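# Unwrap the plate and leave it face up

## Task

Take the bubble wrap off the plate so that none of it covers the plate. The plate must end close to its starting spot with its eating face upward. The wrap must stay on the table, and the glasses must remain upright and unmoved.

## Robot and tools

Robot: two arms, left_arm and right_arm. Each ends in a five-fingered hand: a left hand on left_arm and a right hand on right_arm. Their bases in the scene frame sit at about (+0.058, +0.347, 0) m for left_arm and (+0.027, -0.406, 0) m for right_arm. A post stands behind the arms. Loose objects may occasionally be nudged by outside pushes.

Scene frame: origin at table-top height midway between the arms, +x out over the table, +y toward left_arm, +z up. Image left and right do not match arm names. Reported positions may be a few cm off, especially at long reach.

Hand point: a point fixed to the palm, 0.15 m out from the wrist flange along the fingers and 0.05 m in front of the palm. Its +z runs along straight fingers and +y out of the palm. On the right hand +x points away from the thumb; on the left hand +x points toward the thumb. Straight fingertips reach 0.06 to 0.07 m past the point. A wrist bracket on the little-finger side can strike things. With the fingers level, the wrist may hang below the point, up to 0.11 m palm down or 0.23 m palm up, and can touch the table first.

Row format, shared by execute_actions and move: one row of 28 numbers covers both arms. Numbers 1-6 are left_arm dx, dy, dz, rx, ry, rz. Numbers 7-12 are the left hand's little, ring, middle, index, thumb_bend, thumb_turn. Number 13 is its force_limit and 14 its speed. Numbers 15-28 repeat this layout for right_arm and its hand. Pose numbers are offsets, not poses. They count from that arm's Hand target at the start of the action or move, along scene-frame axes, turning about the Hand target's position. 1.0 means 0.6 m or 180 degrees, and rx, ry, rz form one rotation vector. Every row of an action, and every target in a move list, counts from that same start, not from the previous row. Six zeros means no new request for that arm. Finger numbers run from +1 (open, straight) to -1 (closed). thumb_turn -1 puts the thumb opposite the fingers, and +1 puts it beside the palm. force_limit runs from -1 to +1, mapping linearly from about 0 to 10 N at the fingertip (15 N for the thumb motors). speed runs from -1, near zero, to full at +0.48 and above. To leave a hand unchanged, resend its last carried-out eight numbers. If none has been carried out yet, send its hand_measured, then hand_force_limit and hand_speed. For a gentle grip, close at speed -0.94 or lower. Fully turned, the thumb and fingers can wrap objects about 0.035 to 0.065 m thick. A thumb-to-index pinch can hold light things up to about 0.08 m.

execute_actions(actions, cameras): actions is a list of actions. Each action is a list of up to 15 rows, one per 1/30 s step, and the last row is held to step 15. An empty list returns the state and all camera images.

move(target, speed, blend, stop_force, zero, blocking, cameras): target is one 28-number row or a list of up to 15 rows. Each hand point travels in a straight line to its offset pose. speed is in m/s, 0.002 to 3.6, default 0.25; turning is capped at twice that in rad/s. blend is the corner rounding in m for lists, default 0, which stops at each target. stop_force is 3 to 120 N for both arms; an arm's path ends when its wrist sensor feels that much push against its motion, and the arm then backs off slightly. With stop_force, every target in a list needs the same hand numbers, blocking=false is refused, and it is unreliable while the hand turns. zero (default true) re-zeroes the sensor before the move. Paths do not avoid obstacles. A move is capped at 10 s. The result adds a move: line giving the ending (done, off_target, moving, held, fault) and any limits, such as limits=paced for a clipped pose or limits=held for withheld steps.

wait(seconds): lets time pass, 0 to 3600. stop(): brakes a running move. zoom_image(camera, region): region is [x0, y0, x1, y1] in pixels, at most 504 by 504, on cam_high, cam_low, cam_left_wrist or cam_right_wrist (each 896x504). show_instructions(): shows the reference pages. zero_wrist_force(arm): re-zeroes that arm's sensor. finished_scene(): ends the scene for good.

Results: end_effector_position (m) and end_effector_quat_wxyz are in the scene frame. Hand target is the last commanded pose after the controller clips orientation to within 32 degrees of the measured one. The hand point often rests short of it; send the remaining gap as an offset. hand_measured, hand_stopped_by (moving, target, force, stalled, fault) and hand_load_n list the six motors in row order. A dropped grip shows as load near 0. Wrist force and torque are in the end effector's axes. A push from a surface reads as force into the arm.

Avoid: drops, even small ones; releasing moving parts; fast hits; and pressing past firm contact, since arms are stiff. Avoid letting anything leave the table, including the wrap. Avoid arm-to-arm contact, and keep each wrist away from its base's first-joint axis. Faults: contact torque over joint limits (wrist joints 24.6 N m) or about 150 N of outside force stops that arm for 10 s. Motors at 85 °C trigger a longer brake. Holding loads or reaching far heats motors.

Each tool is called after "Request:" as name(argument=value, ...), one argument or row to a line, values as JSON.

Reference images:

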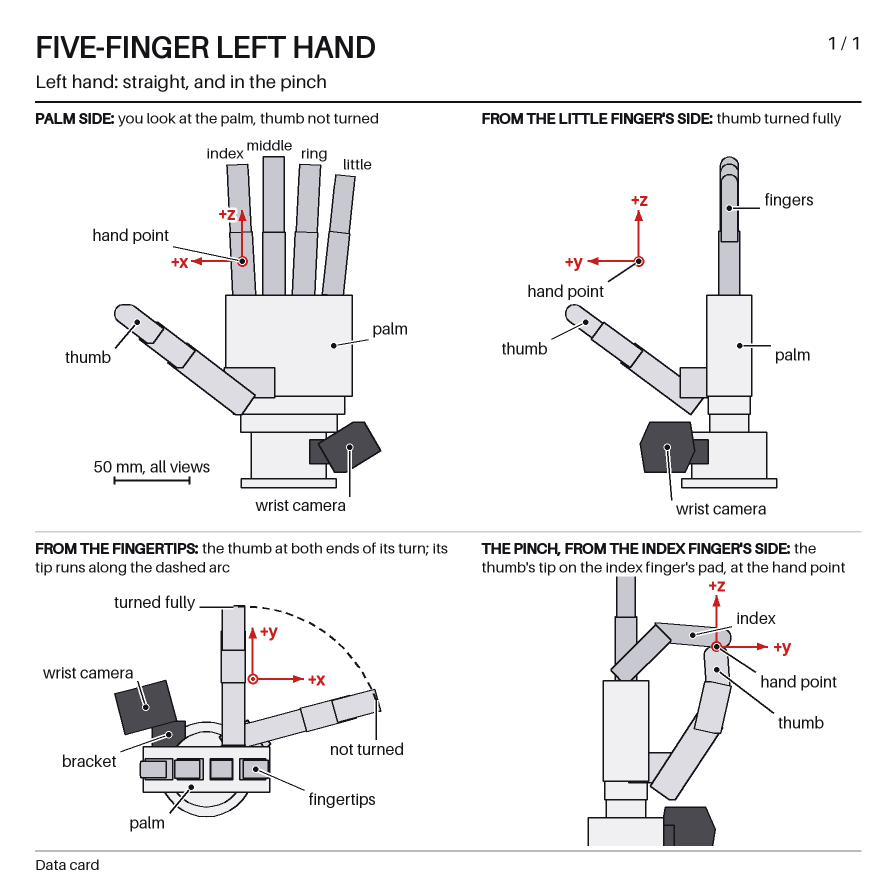

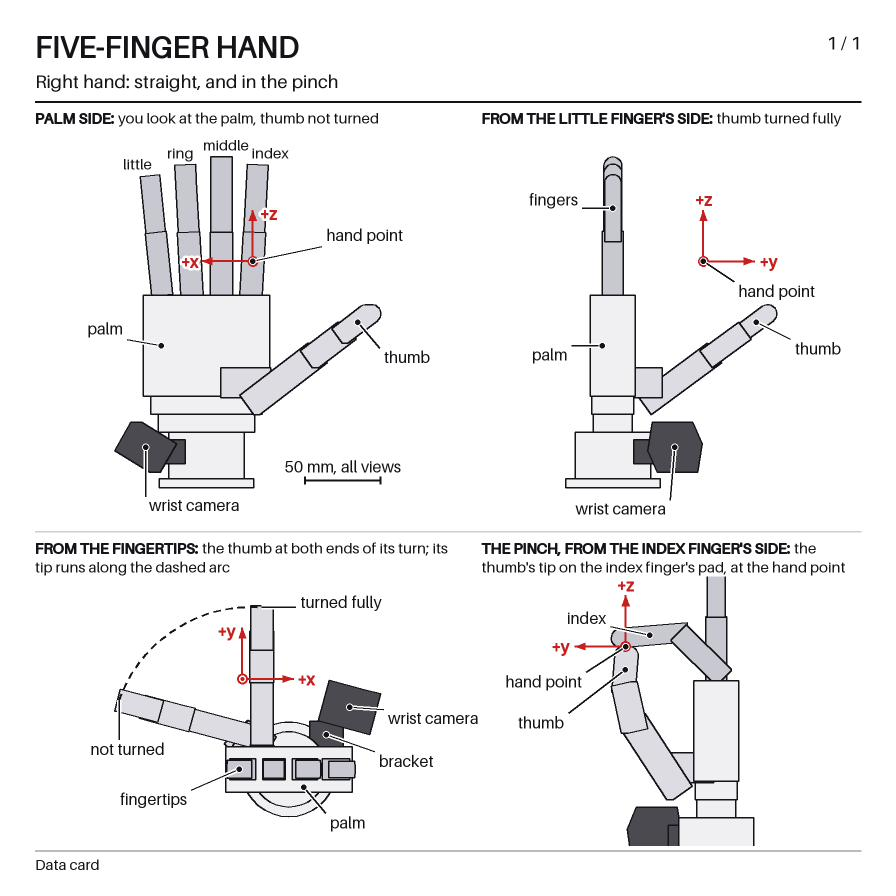

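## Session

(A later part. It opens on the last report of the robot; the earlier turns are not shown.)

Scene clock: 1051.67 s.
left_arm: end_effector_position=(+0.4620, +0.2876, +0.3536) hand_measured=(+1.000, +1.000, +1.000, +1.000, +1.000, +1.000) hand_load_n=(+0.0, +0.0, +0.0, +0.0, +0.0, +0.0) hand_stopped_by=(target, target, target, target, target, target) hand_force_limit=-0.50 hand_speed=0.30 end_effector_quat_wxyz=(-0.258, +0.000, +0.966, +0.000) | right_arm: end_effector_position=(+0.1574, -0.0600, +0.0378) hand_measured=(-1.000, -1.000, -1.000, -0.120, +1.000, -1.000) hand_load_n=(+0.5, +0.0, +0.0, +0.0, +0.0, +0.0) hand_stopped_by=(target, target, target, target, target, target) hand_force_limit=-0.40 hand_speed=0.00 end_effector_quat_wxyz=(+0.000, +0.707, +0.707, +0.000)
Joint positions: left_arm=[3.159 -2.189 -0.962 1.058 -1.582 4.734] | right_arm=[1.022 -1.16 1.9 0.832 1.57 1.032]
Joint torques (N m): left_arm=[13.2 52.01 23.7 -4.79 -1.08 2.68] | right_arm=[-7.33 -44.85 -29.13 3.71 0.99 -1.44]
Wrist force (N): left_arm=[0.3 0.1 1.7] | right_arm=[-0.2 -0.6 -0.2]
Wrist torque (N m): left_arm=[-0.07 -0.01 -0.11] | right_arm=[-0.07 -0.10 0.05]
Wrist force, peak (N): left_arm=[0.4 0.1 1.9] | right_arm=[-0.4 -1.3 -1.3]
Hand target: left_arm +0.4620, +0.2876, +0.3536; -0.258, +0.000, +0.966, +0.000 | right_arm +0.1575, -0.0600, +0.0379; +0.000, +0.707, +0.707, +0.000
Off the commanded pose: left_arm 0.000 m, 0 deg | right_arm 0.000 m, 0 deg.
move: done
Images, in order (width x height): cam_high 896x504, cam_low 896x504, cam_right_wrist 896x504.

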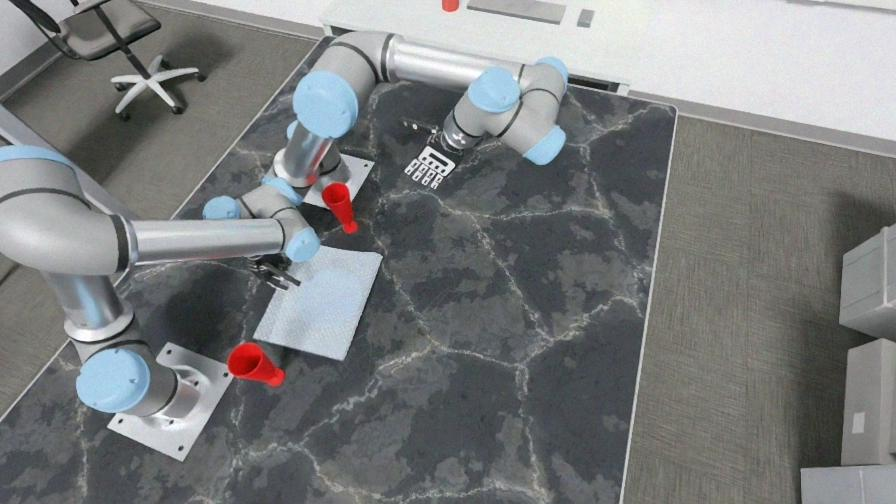

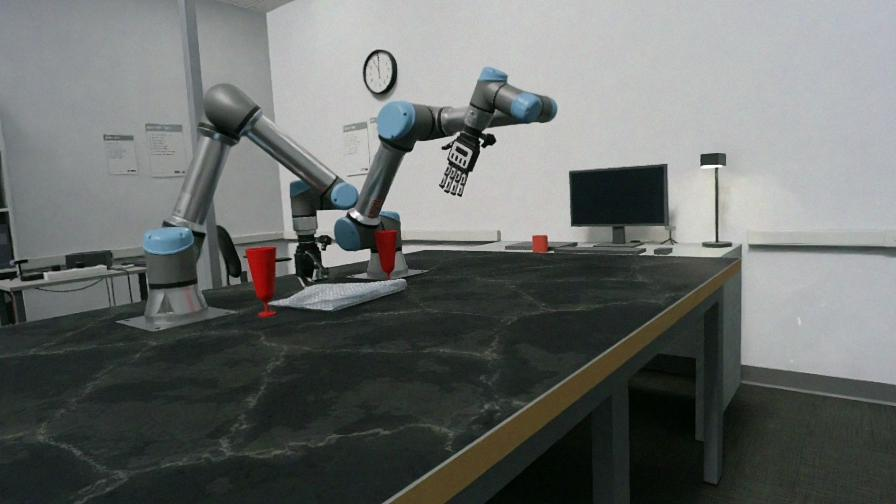

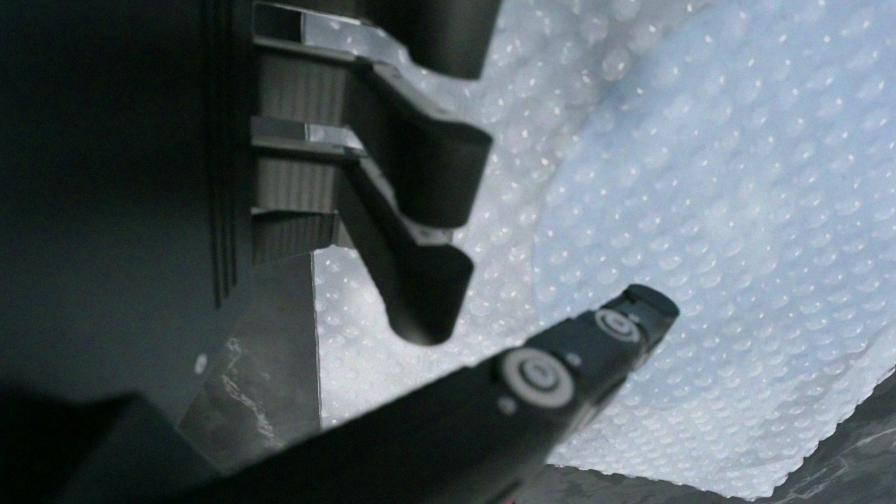

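Request:
move(
  target=[
    [0,0,0,0,0,0,1,1,1,1,1,1,-0.5,0.3,-0.015,0,0,0,0,0,-1,-1,-1,-0.12,1,-1,-0.4,0],
    [0,0,0,0,0,0,1,1,1,1,1,1,-0.5,0.3,-0.015,0,-0.0295,0,0,0,-1,-1,-1,-0.12,1,-1,-0.4,0],
  ],
  speed=0.03,
)

Request:
move(
  target=[0,0,0,0,0,0,1,1,1,1,1,1,-0.5,0.3,0.06,0,0,0,0,0,-1,-1,-1,-0.12,1,-1,-0.4,0],
  speed=0.01,
  stop_force=3,
  cameras=["cam_right_wrist","cam_low","cam_high"],
)

Request:
zoom_image(
  camera="cam_low",
  region=[240, 190, 440, 330],
)

Request:
zoom_image(
  camera="cam_high",
  region=[230, 220, 400, 380],
)

Scene clock: 1071.70 s.
left_arm: end_effector_position=(+0.4620, +0.2876, +0.3536) hand_measured=(+1.000, +1.000, +1.000, +1.000, +1.000, +1.000) hand_load_n=(+0.0, +0.0, +0.0, +0.0, +0.0, +0.0) hand_stopped_by=(target, target, target, target, target, target) hand_force_limit=-0.50 hand_speed=0.30 end_effector_quat_wxyz=(-0.258, +0.000, +0.966, +0.000) | right_arm: end_effector_position=(+0.1484, -0.0600, +0.0203) hand_measured=(-1.000, -1.000, -1.000, -0.120, +1.000, -1.000) hand_load_n=(+0.0, +0.0, +0.0, -0.5, +0.0, +0.0) hand_stopped_by=(target, target, target, target, target, target) hand_force_limit=-0.40 hand_speed=0.00 end_effector_quat_wxyz=(+0.000, +0.707, +0.707, +0.000)
Joint positions: left_arm=[3.159 -2.189 -0.962 1.058 -1.582 4.734] | right_arm=[1.043 -1.133 1.917 0.788 1.57 1.053]
Joint torques (N m): left_arm=[13.15 52.67 23.37 -4.87 -1.03 2.64] | right_arm=[6.8 -28.68 -0.17 1.46 0.86 1.83]
Wrist force (N): left_arm=[0.3 0.0 1.8] | right_arm=[-0.3 -0.7 -0.5]
Wrist torque (N m): left_arm=[-0.09 0.00 -0.11] | right_arm=[-0.07 -0.08 -0.13]
Wrist force, peak (N): left_arm=[0.5 -0.2 1.9] | right_arm=[-0.4 -0.8 -0.7]
Hand target: left_arm +0.4620, +0.2876, +0.3536; -0.258, +0.000, +0.966, +0.000 | right_arm +0.1485, -0.0600, +0.0202; +0.000, +0.707, +0.707, +0.000
Off the commanded pose: left_arm 0.000 m, 0 deg | right_arm 0.000 m, 0 deg.
move: done

Scene clock: 1076.23 s.
left_arm: end_effector_position=(+0.4620, +0.2876, +0.3536) hand_measured=(+1.000, +1.000, +1.000, +1.000, +1.000, +1.000) hand_load_n=(+0.0, +0.0, +0.0, -0.5, +0.0, +0.0) hand_stopped_by=(target, target, target, target, target, target) hand_force_limit=-0.50 hand_speed=0.30 end_effector_quat_wxyz=(-0.258, +0.000, +0.966, +0.000) | right_arm: end_effector_position=(+0.1845, -0.0600, +0.0202) hand_measured=(-1.000, -1.000, -1.000, -0.120, +1.000, -1.000) hand_load_n=(+0.0, +0.5, +0.0, +0.0, +0.0, +0.0) hand_stopped_by=(target, target, target, target, target, target) hand_force_limit=-0.40 hand_speed=0.00 end_effector_quat_wxyz=(+0.000, +0.707, +0.707, +0.000)
Joint positions: left_arm=[3.159 -2.189 -0.962 1.058 -1.582 4.734] | right_arm=[0.959 -1.119 1.894 0.796 1.57 0.969]
Joint torques (N m): left_arm=[13.42 52.38 23.15 -4.76 -0.89 2.63] | right_arm=[-7.64 -27.9 -29.02 3.41 0.15 -1.56]
Wrist force (N): left_arm=[0.3 -0.2 1.9] | right_arm=[-0.3 -0.6 -0.2]
Wrist torque (N m): left_arm=[-0.12 -0.01 -0.10] | right_arm=[-0.07 -0.09 0.04]
Wrist force, peak (N): left_arm=[0.3 -0.2 1.9] | right_arm=[-0.3 -0.8 -0.9]
Hand target: left_arm +0.4620, +0.2876, +0.3536; -0.258, +0.000, +0.966, +0.000 | right_arm +0.1845, -0.0600, +0.0202; +0.000, +0.707, +0.707, +0.000
Off the commanded pose: left_arm 0.000 m, 0 deg | right_arm 0.000 m, 0 deg.
move: done
Images, in order (width x height): cam_high 896x504, cam_low 896x504, cam_right_wrist 896x504.

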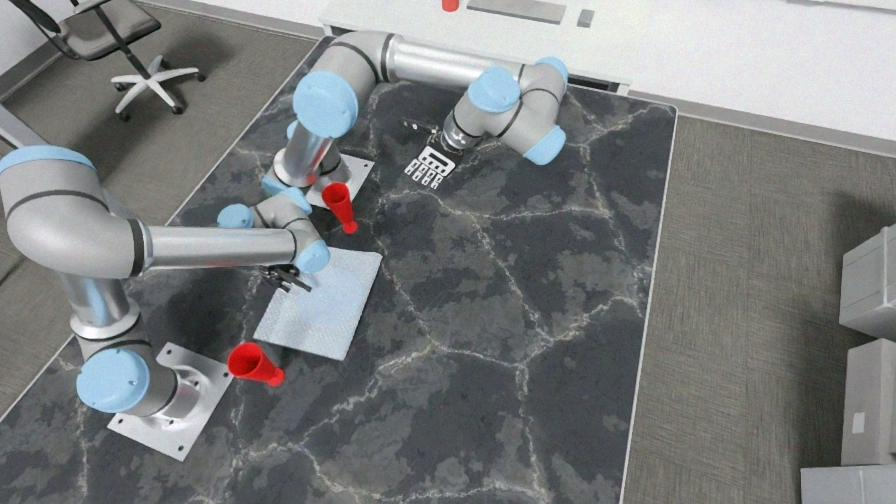

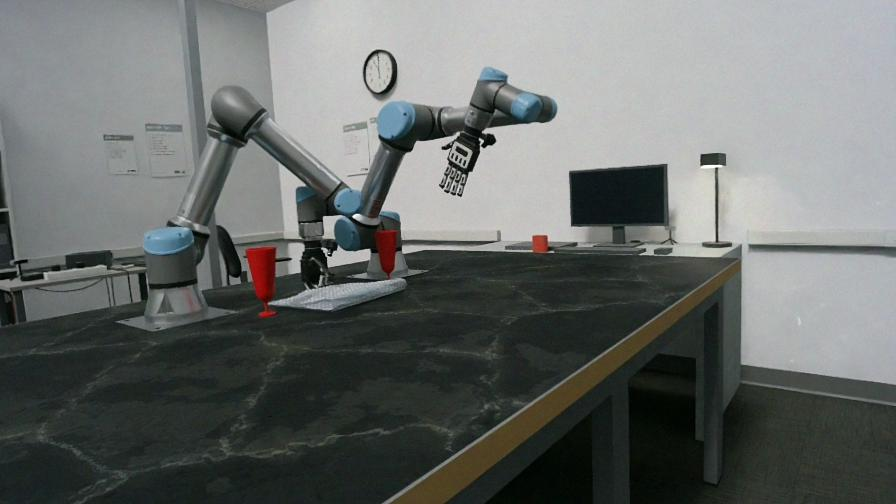

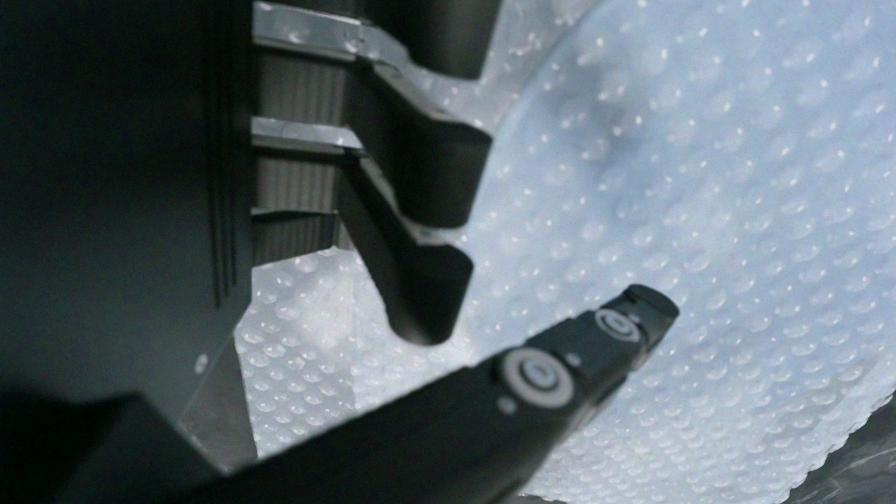

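Scaled by 2.520 from the camera's image (finer frame: 1280x720).

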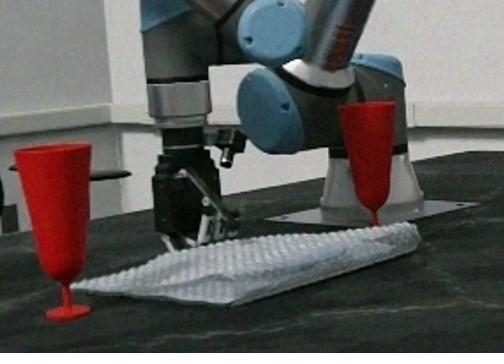

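Scaled by 2.965 from the camera's image (finer frame: 1280x720).

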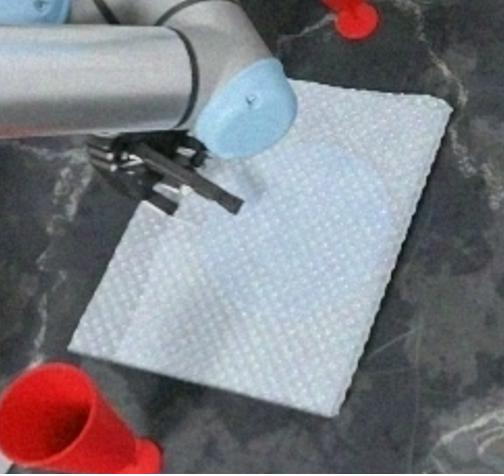

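Request:
zoom_image(
  camera="cam_right_wrist",
  region=[230, 220, 530, 470],
)

Request:
zoom_image(
  camera="cam_high",
  region=[260, 250, 330, 310],
)

Scaled by 1.680 from the camera's image (finer frame: 1280x720).

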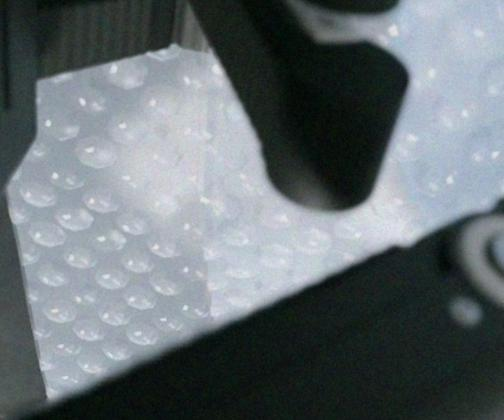

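Scaled by 7.200 from the camera's image (finer frame: 1280x720).

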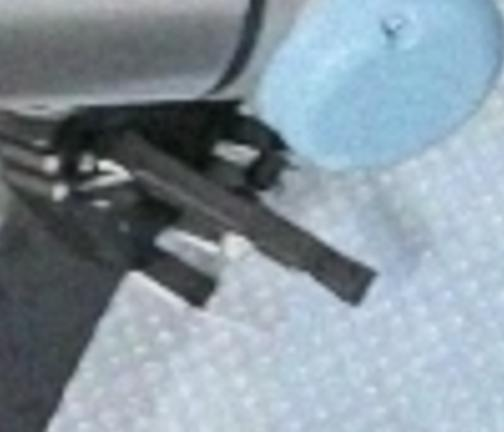

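Request:
move(
  target=[0,0,0,0,0,0,1,1,1,1,1,1,-0.5,0.3,0,0,0,0,0,0,-1,-1,-1,-0.12,0.12,-1,-0.2,-0.6],
  cameras=["cam_right_wrist","cam_high"],
)

Request:
zoom_image(
  camera="cam_high",
  region=[260, 250, 330, 310],
)

Scene clock: 1094.97 s.
left_arm: end_effector_position=(+0.4620, +0.2876, +0.3536) hand_measured=(+1.000, +1.000, +1.000, +1.000, +1.000, +1.000) hand_load_n=(-0.5, +0.0, +0.0, +0.0, +0.0, +0.0) hand_stopped_by=(target, target, target, target, target, target) hand_force_limit=-0.50 hand_speed=0.30 end_effector_quat_wxyz=(-0.258, +0.000, +0.966, +0.000) | right_arm: end_effector_position=(+0.1845, -0.0600, +0.0202) hand_measured=(-1.000, -1.000, -1.000, -0.120, +0.454, -1.000) hand_load_n=(+0.0, +0.0, +0.0, +0.0, +6.5, +1.0) hand_stopped_by=(target, target, target, target, force, target) hand_force_limit=-0.20 hand_speed=-0.60 end_effector_quat_wxyz=(+0.000, +0.707, +0.707, +0.000)
Joint positions: left_arm=[3.159 -2.189 -0.962 1.058 -1.582 4.734] | right_arm=[0.959 -1.119 1.894 0.796 1.57 0.969]
Joint torques (N m): left_arm=[13.96 52.01 23.73 -4.67 -0.66 2.57] | right_arm=[-7.65 -27.73 -30.14 3.27 -0.87 -1.31]
Wrist force (N): left_arm=[0.3 0.0 1.9] | right_arm=[-0.4 -0.7 -0.5]
Wrist torque (N m): left_arm=[-0.09 0.00 -0.10] | right_arm=[-0.06 -0.07 0.04]
Wrist force, peak (N): left_arm=[0.6 0.1 1.9] | right_arm=[-0.6 -1.1 -0.4]
Hand target: left_arm +0.4620, +0.2876, +0.3536; -0.258, +0.000, +0.966, +0.000 | right_arm +0.1845, -0.0600, +0.0202; +0.000, +0.707, +0.707, +0.000
Off the commanded pose: left_arm 0.000 m, 0 deg | right_arm 0.000 m, 0 deg.
move: done
Images, in order (width x height): cam_high 896x504, cam_right_wrist 896x504.

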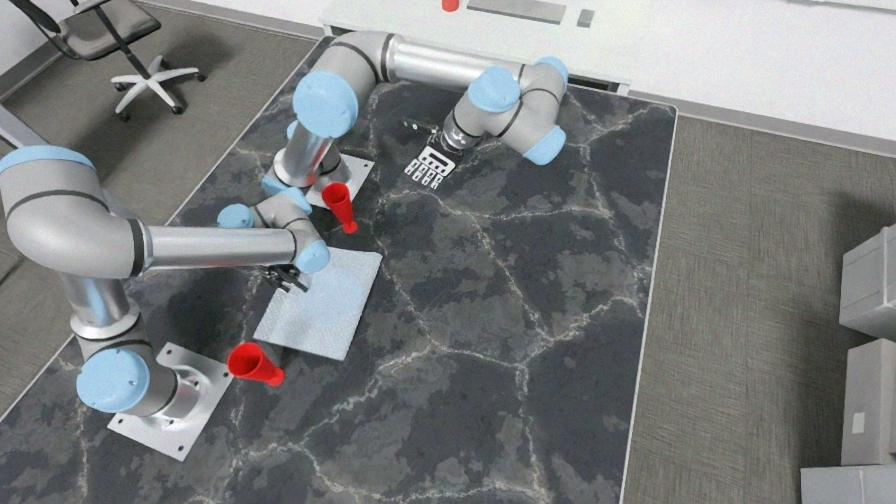

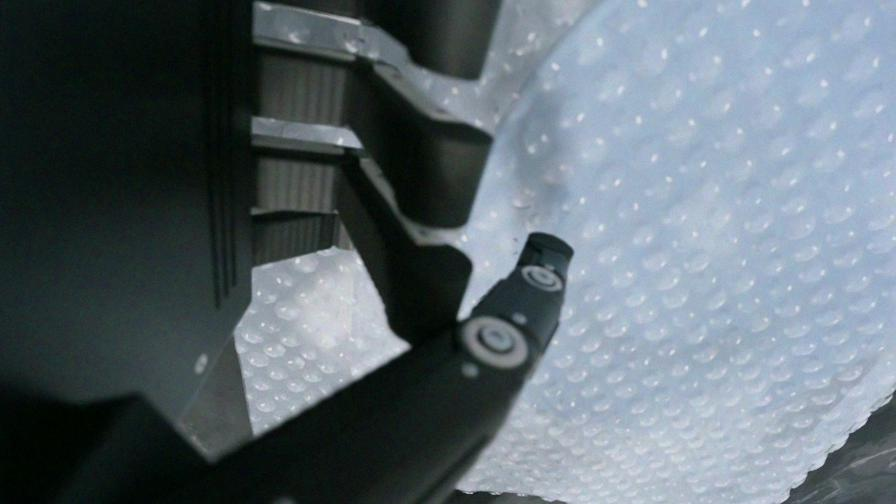

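Scaled by 7.200 from the camera's image (finer frame: 1280x720).

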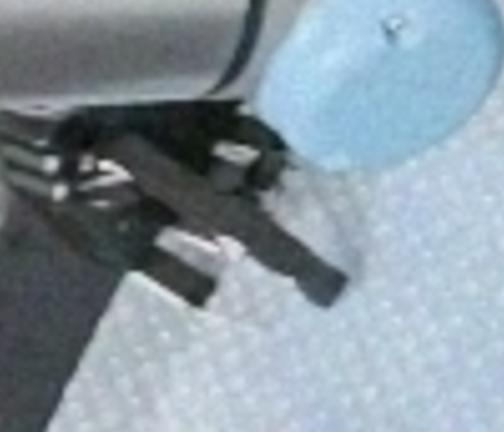

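Request:
move(
  target=[0,0,0,0,0,0,1,1,1,1,1,1,-0.5,0.3,0,0,0,0,0,0,-1,-1,-1,-0.12,0.9,-1,-0.2,-0.5],
)

Request:
move(
  target=[0,0,0,0,0,0,1,1,1,1,1,1,-0.5,0.3,-0.02,0,0.003,0,0,0,-1,-1,-1,-0.12,0.9,-1,-0.2,-0.6],
  speed=0.03,
)

Request:
move(
  target=[0,0,0,0,0,0,1,1,1,1,1,1,-0.5,0.3,0,0,0,0,0,0,-1,-1,-1,-0.12,0.12,-1,-0.2,-0.6],
  cameras=["cam_right_wrist","cam_high"],
)

Request:
zoom_image(
  camera="cam_high",
  region=[260, 250, 330, 310],
)

Scene clock: 1115.23 s.
left_arm: end_effector_position=(+0.4620, +0.2876, +0.3536) hand_measured=(+1.000, +1.000, +1.000, +1.000, +1.000, +1.000) hand_load_n=(+0.0, +0.0, +0.0, +0.0, +0.0, +0.0) hand_stopped_by=(target, target, target, target, target, target) hand_force_limit=-0.50 hand_speed=0.30 end_effector_quat_wxyz=(-0.258, +0.000, +0.966, +0.000) | right_arm: end_effector_position=(+0.1845, -0.0600, +0.0202) hand_measured=(-1.000, -1.000, -1.000, -0.120, +0.900, -1.000) hand_load_n=(+0.0, +0.0, +0.0, +0.0, +0.0, +0.0) hand_stopped_by=(target, target, target, target, target, target) hand_force_limit=-0.20 hand_speed=-0.50 end_effector_quat_wxyz=(+0.000, +0.707, +0.707, +0.000)
Joint positions: left_arm=[3.159 -2.189 -0.962 1.058 -1.582 4.734] | right_arm=[0.959 -1.119 1.894 0.796 1.57 0.969]
Joint torques (N m): left_arm=[12.94 51.69 23.43 -4.61 -0.52 2.54] | right_arm=[-6.57 -29.13 -27.91 2.91 -0.84 -1.32]
Wrist force (N): left_arm=[0.3 0.0 1.8] | right_arm=[-0.3 -0.5 -0.5]
Wrist torque (N m): left_arm=[-0.08 -0.01 -0.10] | right_arm=[-0.04 -0.08 0.05]
Wrist force, peak (N): left_arm=[0.5 0.2 2.0] | right_arm=[-0.4 -1.0 -0.6]
Hand target: left_arm +0.4620, +0.2876, +0.3536; -0.258, +0.000, +0.966, +0.000 | right_arm +0.1845, -0.0600, +0.0202; +0.000, +0.707, +0.707, +0.000
Off the commanded pose: left_arm 0.000 m, 0 deg | right_arm 0.000 m, 0 deg.
move: done

Scene clock: 1116.07 s.
left_arm: end_effector_position=(+0.4620, +0.2876, +0.3536) hand_measured=(+1.000, +1.000, +1.000, +1.000, +1.000, +1.000) hand_load_n=(+0.0, +0.0, +0.0, +0.0, +0.0, +0.0) hand_stopped_by=(target, target, target, target, target, target) hand_force_limit=-0.50 hand_speed=0.30 end_effector_quat_wxyz=(-0.258, +0.000, +0.966, +0.000) | right_arm: end_effector_position=(+0.1726, -0.0600, +0.0220) hand_measured=(-1.000, -1.000, -1.000, -0.120, +0.900, -1.000) hand_load_n=(+0.0, +0.0, +0.0, +0.0, -0.5, +0.0) hand_stopped_by=(target, target, target, target, target, target) hand_force_limit=-0.20 hand_speed=-0.60 end_effector_quat_wxyz=(+0.000, +0.707, +0.707, +0.000)
Joint positions: left_arm=[3.159 -2.189 -0.962 1.058 -1.582 4.734] | right_arm=[0.986 -1.128 1.902 0.797 1.57 0.996]
Joint torques (N m): left_arm=[13.39 51.92 23.43 -4.62 -0.54 2.56] | right_arm=[6.67 -44.86 -0.12 3.26 0.09 1.44]
Wrist force (N): left_arm=[0.3 0.2 1.7] | right_arm=[-0.3 -0.6 -0.4]
Wrist torque (N m): left_arm=[-0.06 -0.01 -0.11] | right_arm=[-0.05 -0.07 -0.11]
Wrist force, peak (N): left_arm=[0.3 0.0 1.9] | right_arm=[-0.3 -0.9 -0.4]
Hand target: left_arm +0.4620, +0.2876, +0.3536; -0.258, +0.000, +0.966, +0.000 | right_arm +0.1725, -0.0600, +0.0220; +0.000, +0.707, +0.707, +0.000
Off the commanded pose: left_arm 0.000 m, 0 deg | right_arm 0.000 m, 0 deg.
move: done

Scene clock: 1117.13 s.
left_arm: end_effector_position=(+0.4620, +0.2876, +0.3536) hand_measured=(+1.000, +1.000, +1.000, +1.000, +1.000, +1.000) hand_load_n=(+0.0, +0.0, +0.0, +0.0, -0.5, +0.0) hand_stopped_by=(target, target, target, target, target, target) hand_force_limit=-0.50 hand_speed=0.30 end_effector_quat_wxyz=(-0.258, +0.000, +0.966, +0.000) | right_arm: end_effector_position=(+0.1725, -0.0600, +0.0220) hand_measured=(-1.000, -1.000, -1.000, -0.120, +0.450, -1.000) hand_load_n=(+0.0, +0.0, +0.0, +0.0, +7.0, +1.0) hand_stopped_by=(target, target, target, target, force, target) hand_force_limit=-0.20 hand_speed=-0.60 end_effector_quat_wxyz=(+0.000, +0.707, +0.707, +0.000)
Joint positions: left_arm=[3.159 -2.189 -0.962 1.058 -1.582 4.734] | right_arm=[0.986 -1.128 1.902 0.797 1.57 0.997]
Joint torques (N m): left_arm=[12.81 51.33 23.43 -4.61 -0.42 2.56] | right_arm=[8.22 -42.04 -0.99 3.44 1.01 2.1]
Wrist force (N): left_arm=[0.5 -0.1 1.8] | right_arm=[-0.5 -0.7 -0.3]
Wrist torque (N m): left_arm=[-0.09 -0.03 -0.09] | right_arm=[-0.08 -0.05 -0.12]
Wrist force, peak (N): left_arm=[0.4 0.1 2.0] | right_arm=[-0.5 -0.6 -0.5]
Hand target: left_arm +0.4620, +0.2876, +0.3536; -0.258, +0.000, +0.966, +0.000 | right_arm +0.1725, -0.0600, +0.0220; +0.000, +0.707, +0.707, +0.000
Off the commanded pose: left_arm 0.000 m, 0 deg | right_arm 0.000 m, 0 deg.
move: done
Images, in order (width x height): cam_high 896x504, cam_right_wrist 896x504.

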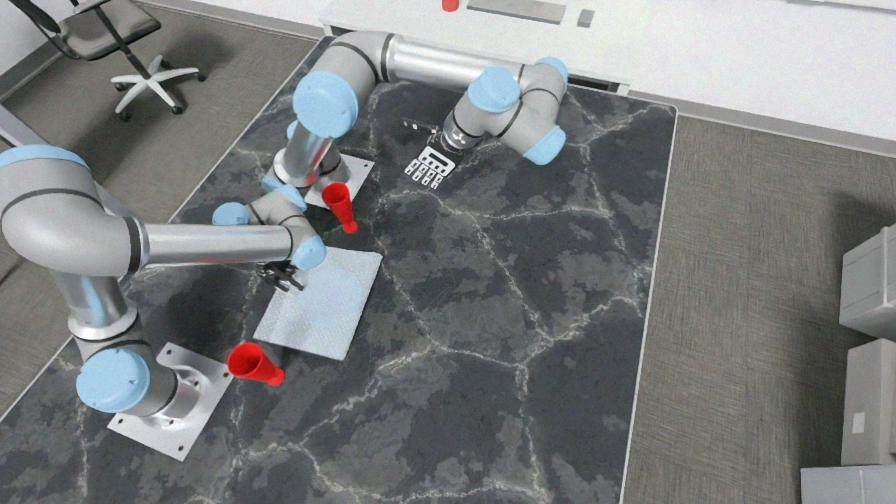

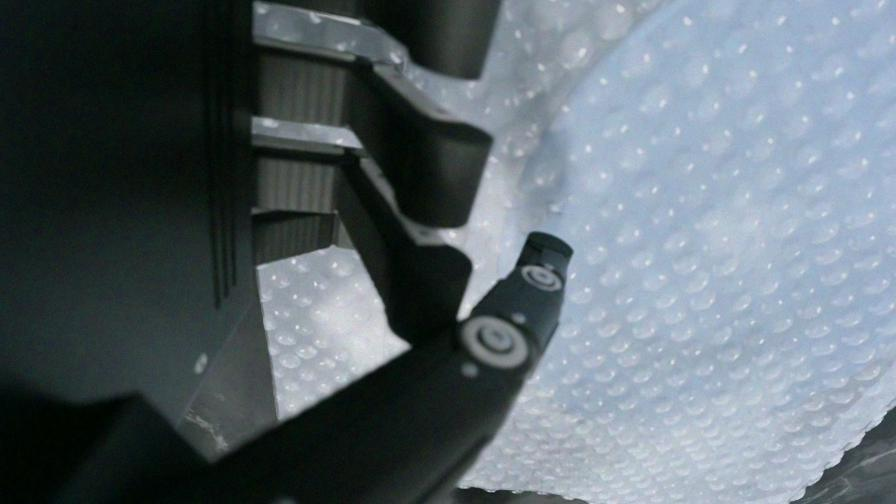

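Scaled by 7.200 from the camera's image (finer frame: 1280x720).

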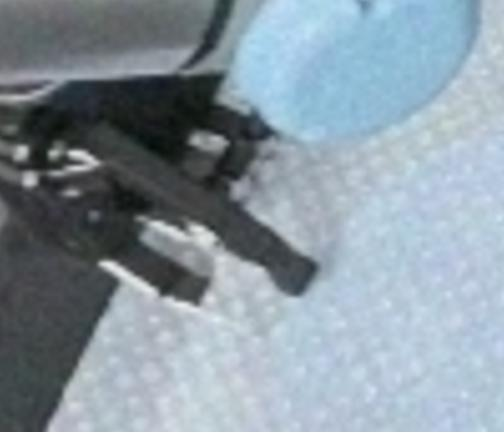

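Request:
move(
  target=[0,0,0,0,0,0,1,1,1,1,1,1,-0.5,0.3,0,0,0,0,0,0,-1,-1,-1,-0.12,1,-1,-0.2,-0.5],
)

Request:
move(
  target=[
    [0,0,0,0,0,0,1,1,1,1,1,1,-0.5,0.3,-0.07,0,0.0,0,0,0,-1,-1,-1,-0.12,1,-1,-0.2,-0.5],
    [0,0,0,0,0,0,1,1,1,1,1,1,-0.5,0.3,-0.07,0,0.05,0,0,0,-1,-1,-1,-0.12,1,-1,-0.2,-0.5],
  ],
  speed=0.05,
)

Request:
move(
  target=[0,0,0,0,0,0,1,1,1,1,1,1,-0.5,0.3,0,0,-0.0001,0,0,0,-0.12,-0.12,-0.12,-0.12,1,-1,-0.2,-0.2],
)

Request:
move(
  target=[0,0,0,0,0,0,1,1,1,1,1,1,-0.5,0.3,0,0,-0.06,0,0,0,-0.12,-0.12,-0.12,-0.12,1,-1,-0.2,-0.2],
  speed=0.01,
  stop_force=3,
  cameras=["cam_right_wrist","cam_high"],
)

Request:
zoom_image(
  camera="cam_high",
  region=[240, 240, 330, 310],
)

Scene clock: 1138.77 s.
left_arm: end_effector_position=(+0.4620, +0.2876, +0.3536) hand_measured=(+1.000, +1.000, +1.000, +1.000, +1.000, +1.000) hand_load_n=(+0.0, +0.0, +0.0, +0.0, +0.0, +0.0) hand_stopped_by=(target, target, target, target, target, target) hand_force_limit=-0.50 hand_speed=0.30 end_effector_quat_wxyz=(-0.258, +0.000, +0.966, +0.000) | right_arm: end_effector_position=(+0.1725, -0.0600, +0.0220) hand_measured=(-1.000, -1.000, -1.000, -0.120, +1.000, -1.000) hand_load_n=(+0.0, +0.0, +0.0, +0.0, +0.0, +0.0) hand_stopped_by=(target, target, target, target, target, target) hand_force_limit=-0.20 hand_speed=-0.50 end_effector_quat_wxyz=(+0.000, +0.707, +0.707, +0.000)
Joint positions: left_arm=[3.159 -2.189 -0.962 1.058 -1.582 4.734] | right_arm=[0.986 -1.128 1.902 0.797 1.57 0.997]
Joint torques (N m): left_arm=[13.65 51.73 23.62 -4.7 -0.31 2.44] | right_arm=[6.75 -42.06 -1.15 3.02 0.96 1.85]
Wrist force (N): left_arm=[0.4 0.1 1.6] | right_arm=[-0.2 -0.4 -0.2]
Wrist torque (N m): left_arm=[-0.07 -0.02 -0.10] | right_arm=[-0.04 -0.09 -0.09]
Wrist force, peak (N): left_arm=[0.4 0.0 2.0] | right_arm=[-0.5 -0.9 -0.3]
Hand target: left_arm +0.4620, +0.2876, +0.3536; -0.258, +0.000, +0.966, +0.000 | right_arm +0.1725, -0.0600, +0.0220; +0.000, +0.707, +0.707, +0.000
Off the commanded pose: left_arm 0.000 m, 0 deg | right_arm 0.000 m, 0 deg.
move: done

Scene clock: 1141.03 s.
left_arm: end_effector_position=(+0.4620, +0.2876, +0.3536) hand_measured=(+1.000, +1.000, +1.000, +1.000, +1.000, +1.000) hand_load_n=(+0.0, +0.0, +0.0, +0.0, +0.0, +0.0) hand_stopped_by=(target, target, target, target, target, target) hand_force_limit=-0.50 hand_speed=0.30 end_effector_quat_wxyz=(-0.258, +0.000, +0.966, +0.000) | right_arm: end_effector_position=(+0.1305, -0.0600, +0.0519) hand_measured=(-1.000, -1.000, -1.000, -0.120, +1.000, -1.000) hand_load_n=(+0.0, +0.0, +0.0, +0.5, -0.5, +0.0) hand_stopped_by=(target, target, target, target, target, target) hand_force_limit=-0.20 hand_speed=-0.50 end_effector_quat_wxyz=(+0.000, +0.707, +0.707, +0.000)
Joint positions: left_arm=[3.159 -2.189 -0.962 1.058 -1.582 4.734] | right_arm=[1.088 -1.192 1.9 0.863 1.57 1.098]
Joint torques (N m): left_arm=[13.24 51.2 23.14 -4.68 -0.19 2.39] | right_arm=[8.16 -40.12 -30.29 3.27 1.05 1.88]
Wrist force (N): left_arm=[0.4 0.1 1.7] | right_arm=[-0.4 -0.4 -0.1]
Wrist torque (N m): left_arm=[-0.07 -0.03 -0.10] | right_arm=[-0.05 -0.07 -0.12]
Wrist force, peak (N): left_arm=[0.3 0.3 2.0] | right_arm=[-0.6 -0.7 -0.5]
Hand target: left_arm +0.4620, +0.2876, +0.3536; -0.258, +0.000, +0.966, +0.000 | right_arm +0.1305, -0.0600, +0.0520; +0.000, +0.707, +0.707, +0.000
Off the commanded pose: left_arm 0.000 m, 0 deg | right_arm 0.000 m, 0 deg.
move: done

Scene clock: 1141.73 s.
left_arm: end_effector_position=(+0.4620, +0.2876, +0.3536) hand_measured=(+1.000, +1.000, +1.000, +1.000, +1.000, +1.000) hand_load_n=(+0.0, +0.0, +0.0, +0.0, -0.5, +0.0) hand_stopped_by=(target, target, target, target, target, target) hand_force_limit=-0.50 hand_speed=0.30 end_effector_quat_wxyz=(-0.258, +0.000, +0.966, +0.000) | right_arm: end_effector_position=(+0.1305, -0.0600, +0.0519) hand_measured=(-0.120, -0.120, -0.120, -0.120, +1.000, -1.000) hand_load_n=(+0.0, +0.0, +0.0, +0.0, +0.0, +0.0) hand_stopped_by=(target, target, target, target, target, target) hand_force_limit=-0.20 hand_speed=-0.20 end_effector_quat_wxyz=(+0.000, +0.707, +0.707, +0.000)
Joint positions: left_arm=[3.159 -2.189 -0.962 1.058 -1.582 4.734] | right_arm=[1.088 -1.192 1.9 0.863 1.57 1.098]
Joint torques (N m): left_arm=[13.03 51.29 23.48 -4.69 -0.29 2.49] | right_arm=[6.83 -40.85 -30.23 3.29 -0.29 1.86]
Wrist force (N): left_arm=[0.4 -0.1 1.5] | right_arm=[-0.5 -0.9 -0.3]
Wrist torque (N m): left_arm=[-0.08 -0.04 -0.09] | right_arm=[-0.11 -0.06 -0.13]
Wrist force, peak (N): left_arm=[0.6 0.0 2.0] | right_arm=[-0.5 -0.9 -0.3]
Hand target: left_arm +0.4620, +0.2876, +0.3536; -0.258, +0.000, +0.966, +0.000 | right_arm +0.1305, -0.0600, +0.0519; +0.000, +0.707, +0.707, +0.000
Off the commanded pose: left_arm 0.000 m, 0 deg | right_arm 0.000 m, 0 deg.
move: done

Scene clock: 1146.30 s.
left_arm: end_effector_position=(+0.4620, +0.2876, +0.3536) hand_measured=(+1.000, +1.000, +1.000, +1.000, +1.000, +1.000) hand_load_n=(+0.0, +0.0, +0.0, +0.0, +0.0, +0.0) hand_stopped_by=(target, target, target, target, target, target) hand_force_limit=-0.50 hand_speed=0.30 end_effector_quat_wxyz=(-0.258, +0.000, +0.966, +0.000) | right_arm: end_effector_position=(+0.1304, -0.0600, +0.0197) hand_measured=(-0.120, -0.120, -0.120, -0.120, +1.000, -1.000) hand_load_n=(-0.5, -0.5, -0.5, -0.5, +0.0, +0.0) hand_stopped_by=(target, target, target, target, target, target) hand_force_limit=-0.20 hand_speed=-0.20 end_effector_quat_wxyz=(+0.000, +0.707, +0.707, +0.000)
Joint positions: left_arm=[3.159 -2.189 -0.962 1.058 -1.582 4.734] | right_arm=[1.088 -1.137 1.925 0.783 1.57 1.098]
Joint torques (N m): left_arm=[13.12 51.03 22.91 -4.64 0.04 2.4] | right_arm=[6.2 -41.3 -28.48 3.21 -0.49 1.67]
Wrist force (N): left_arm=[0.3 0.0 1.8] | right_arm=[-0.5 -0.9 -3.1]
Wrist torque (N m): left_arm=[-0.09 -0.01 -0.10] | right_arm=[0.02 0.05 -0.13]
Wrist force, peak (N): left_arm=[0.4 -0.1 2.0] | right_arm=[-0.1 -1.7 -6.1]
Hand target: left_arm +0.4620, +0.2876, +0.3536; -0.258, +0.000, +0.966, +0.000 | right_arm +0.1304, -0.0600, +0.0197; +0.000, +0.707, +0.707, +0.000 (not the last commanded pose)
Off the commanded pose: left_arm 0.000 m, 0 deg | right_arm 0.004 m, 0 deg.
move: contact (right_arm)
Images, in order (width x height): cam_high 896x504, cam_right_wrist 896x504.

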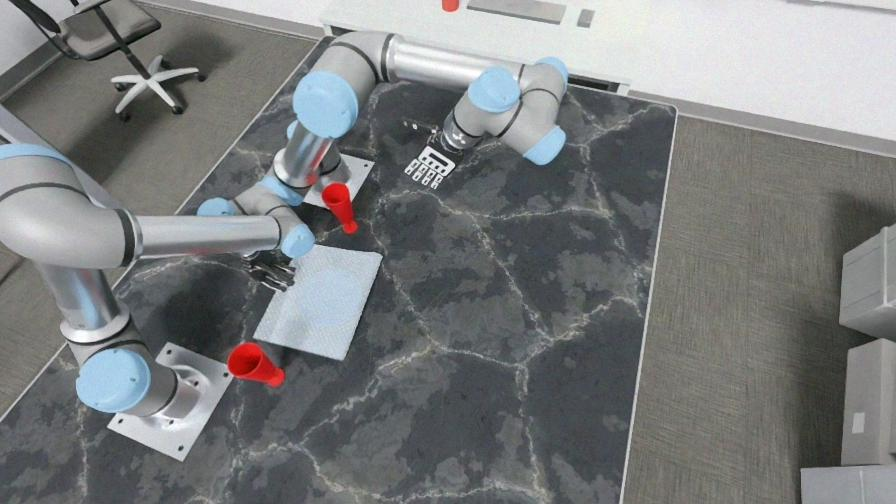

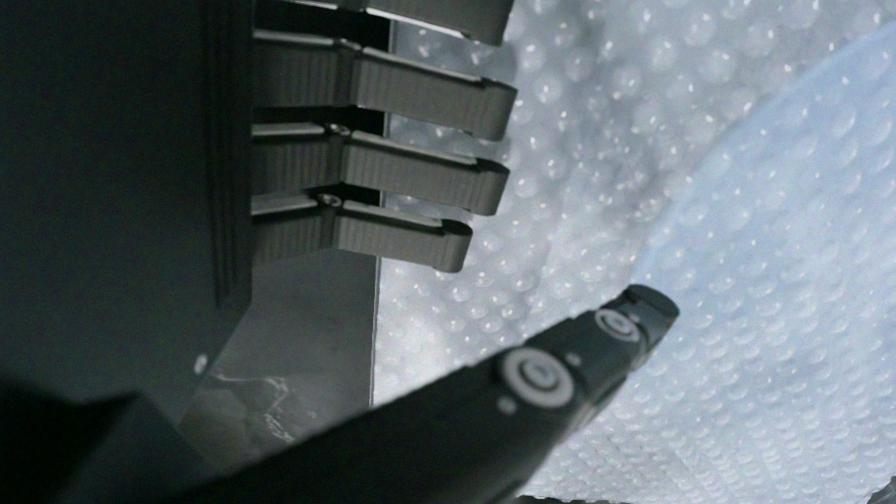

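Scaled by 5.600 from the camera's image (finer frame: 1280x720).

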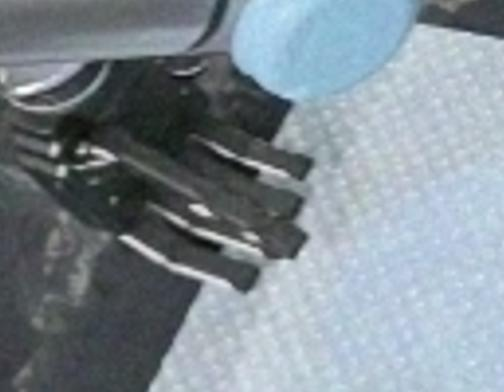

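Request:
move(
  target=[0,0,0,0,0,0,1,1,1,1,1,1,-0.5,0.3,0,0,0.0025,0,0,0,-0.12,-0.12,-0.12,-0.12,1,-1,-0.2,-0.2],
  speed=0.03,
)

Request:
move(
  target=[0,0,0,0,0,0,1,1,1,1,1,1,-0.5,0.3,0.07,0,0,0,0,0,-0.12,-0.12,-0.12,-0.12,1,-1,-0.2,-0.2],
  speed=0.01,
  stop_force=3,
  cameras=["cam_right_wrist","cam_high"],
)

Request:
zoom_image(
  camera="cam_high",
  region=[240, 240, 330, 310],
)

Request:
zoom_image(
  camera="cam_right_wrist",
  region=[240, 0, 640, 400],
)

Scene clock: 1158.83 s.
left_arm: end_effector_position=(+0.4620, +0.2876, +0.3536) hand_measured=(+1.000, +1.000, +1.000, +1.000, +1.000, +1.000) hand_load_n=(+0.0, +0.0, +0.0, +0.0, -0.5, +0.0) hand_stopped_by=(target, target, target, target, target, target) hand_force_limit=-0.50 hand_speed=0.30 end_effector_quat_wxyz=(-0.258, +0.000, +0.966, +0.000) | right_arm: end_effector_position=(+0.1304, -0.0600, +0.0212) hand_measured=(-0.120, -0.120, -0.120, -0.120, +1.000, -1.000) hand_load_n=(+0.0, -0.5, +0.0, +0.0, -0.5, +0.0) hand_stopped_by=(target, target, target, target, target, target) hand_force_limit=-0.20 hand_speed=-0.20 end_effector_quat_wxyz=(+0.000, +0.707, +0.707, +0.000)
Joint positions: left_arm=[3.159 -2.189 -0.962 1.058 -1.582 4.734] | right_arm=[1.088 -1.14 1.924 0.787 1.57 1.098]
Joint torques (N m): left_arm=[13.01 50.93 23.7 -4.5 0.2 2.57] | right_arm=[5.27 -42.56 -28.57 3.61 -0.5 1.81]
Wrist force (N): left_arm=[0.5 0.1 1.9] | right_arm=[-0.7 -0.6 -0.3]
Wrist torque (N m): left_arm=[-0.08 -0.03 -0.10] | right_arm=[-0.08 -0.02 -0.13]
Wrist force, peak (N): left_arm=[0.4 0.0 2.0] | right_arm=[-0.6 -1.2 -3.3]
Hand target: left_arm +0.4620, +0.2876, +0.3536; -0.258, +0.000, +0.966, +0.000 | right_arm +0.1304, -0.0600, +0.0212; +0.000, +0.707, +0.707, +0.000
Off the commanded pose: left_arm 0.000 m, 0 deg | right_arm 0.000 m, 0 deg.
move: done

Scene clock: 1163.97 s.
left_arm: end_effector_position=(+0.4620, +0.2876, +0.3536) hand_measured=(+1.000, +1.000, +1.000, +1.000, +1.000, +1.000) hand_load_n=(+0.0, +0.0, +0.0, +0.0, +0.0, +0.0) hand_stopped_by=(target, target, target, target, target, target) hand_force_limit=-0.50 hand_speed=0.30 end_effector_quat_wxyz=(-0.258, +0.000, +0.966, +0.000) | right_arm: end_effector_position=(+0.1725, -0.0600, +0.0212) hand_measured=(-0.120, -0.120, -0.120, -0.120, +1.000, -1.000) hand_load_n=(+0.0, +0.0, +0.0, +0.0, +0.0, +0.0) hand_stopped_by=(target, target, target, target, target, target) hand_force_limit=-0.20 hand_speed=-0.20 end_effector_quat_wxyz=(+0.000, +0.707, +0.707, +0.000)
Joint positions: left_arm=[3.159 -2.189 -0.962 1.058 -1.582 4.734] | right_arm=[0.986 -1.126 1.902 0.795 1.57 0.997]
Joint torques (N m): left_arm=[13.11 50.45 23.44 -4.49 0.29 2.44] | right_arm=[-6.5 -26.92 -29.16 3.44 0.23 -1.65]
Wrist force (N): left_arm=[0.4 -0.1 1.8] | right_arm=[-0.5 -0.3 -0.4]
Wrist torque (N m): left_arm=[-0.11 -0.02 -0.10] | right_arm=[-0.02 -0.03 0.04]
Wrist force, peak (N): left_arm=[0.4 0.0 2.0] | right_arm=[-0.9 -0.9 -0.5]
Hand target: left_arm +0.4620, +0.2876, +0.3536; -0.258, +0.000, +0.966, +0.000 | right_arm +0.1724, -0.0600, +0.0212; +0.000, +0.707, +0.707, +0.000
Off the commanded pose: left_arm 0.000 m, 0 deg | right_arm 0.000 m, 0 deg.
move: done
Images, in order (width x height): cam_high 896x504, cam_right_wrist 896x504.

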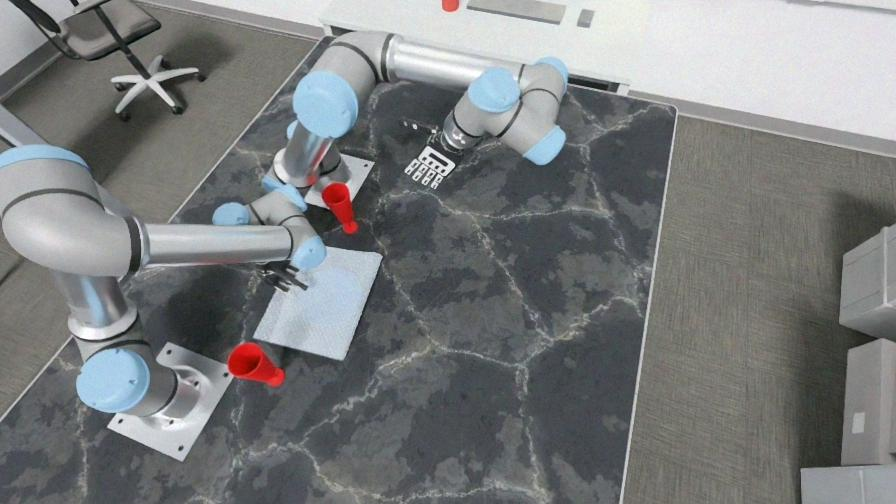

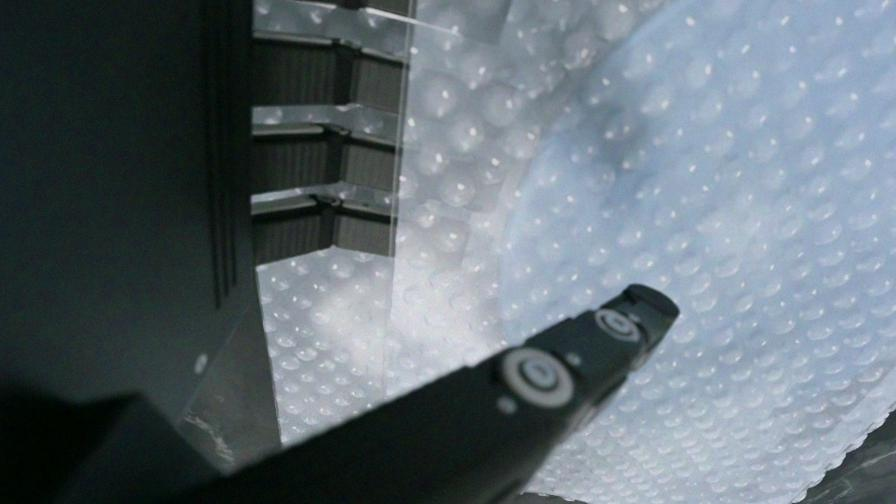

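Scaled by 5.600 from the camera's image (finer frame: 1280x720).

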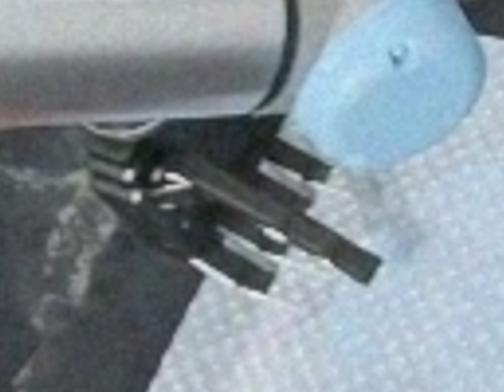

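Scaled by 1.260 from the camera's image (finer frame: 1280x720).

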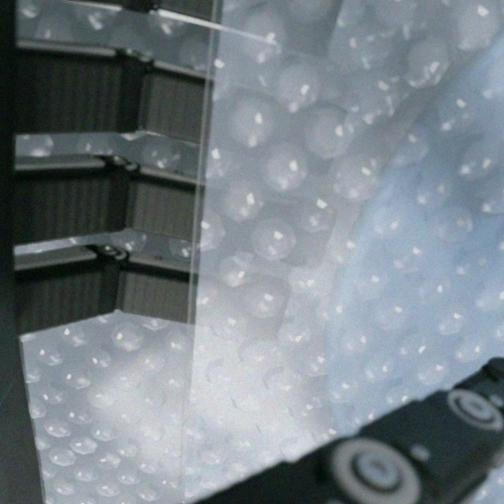

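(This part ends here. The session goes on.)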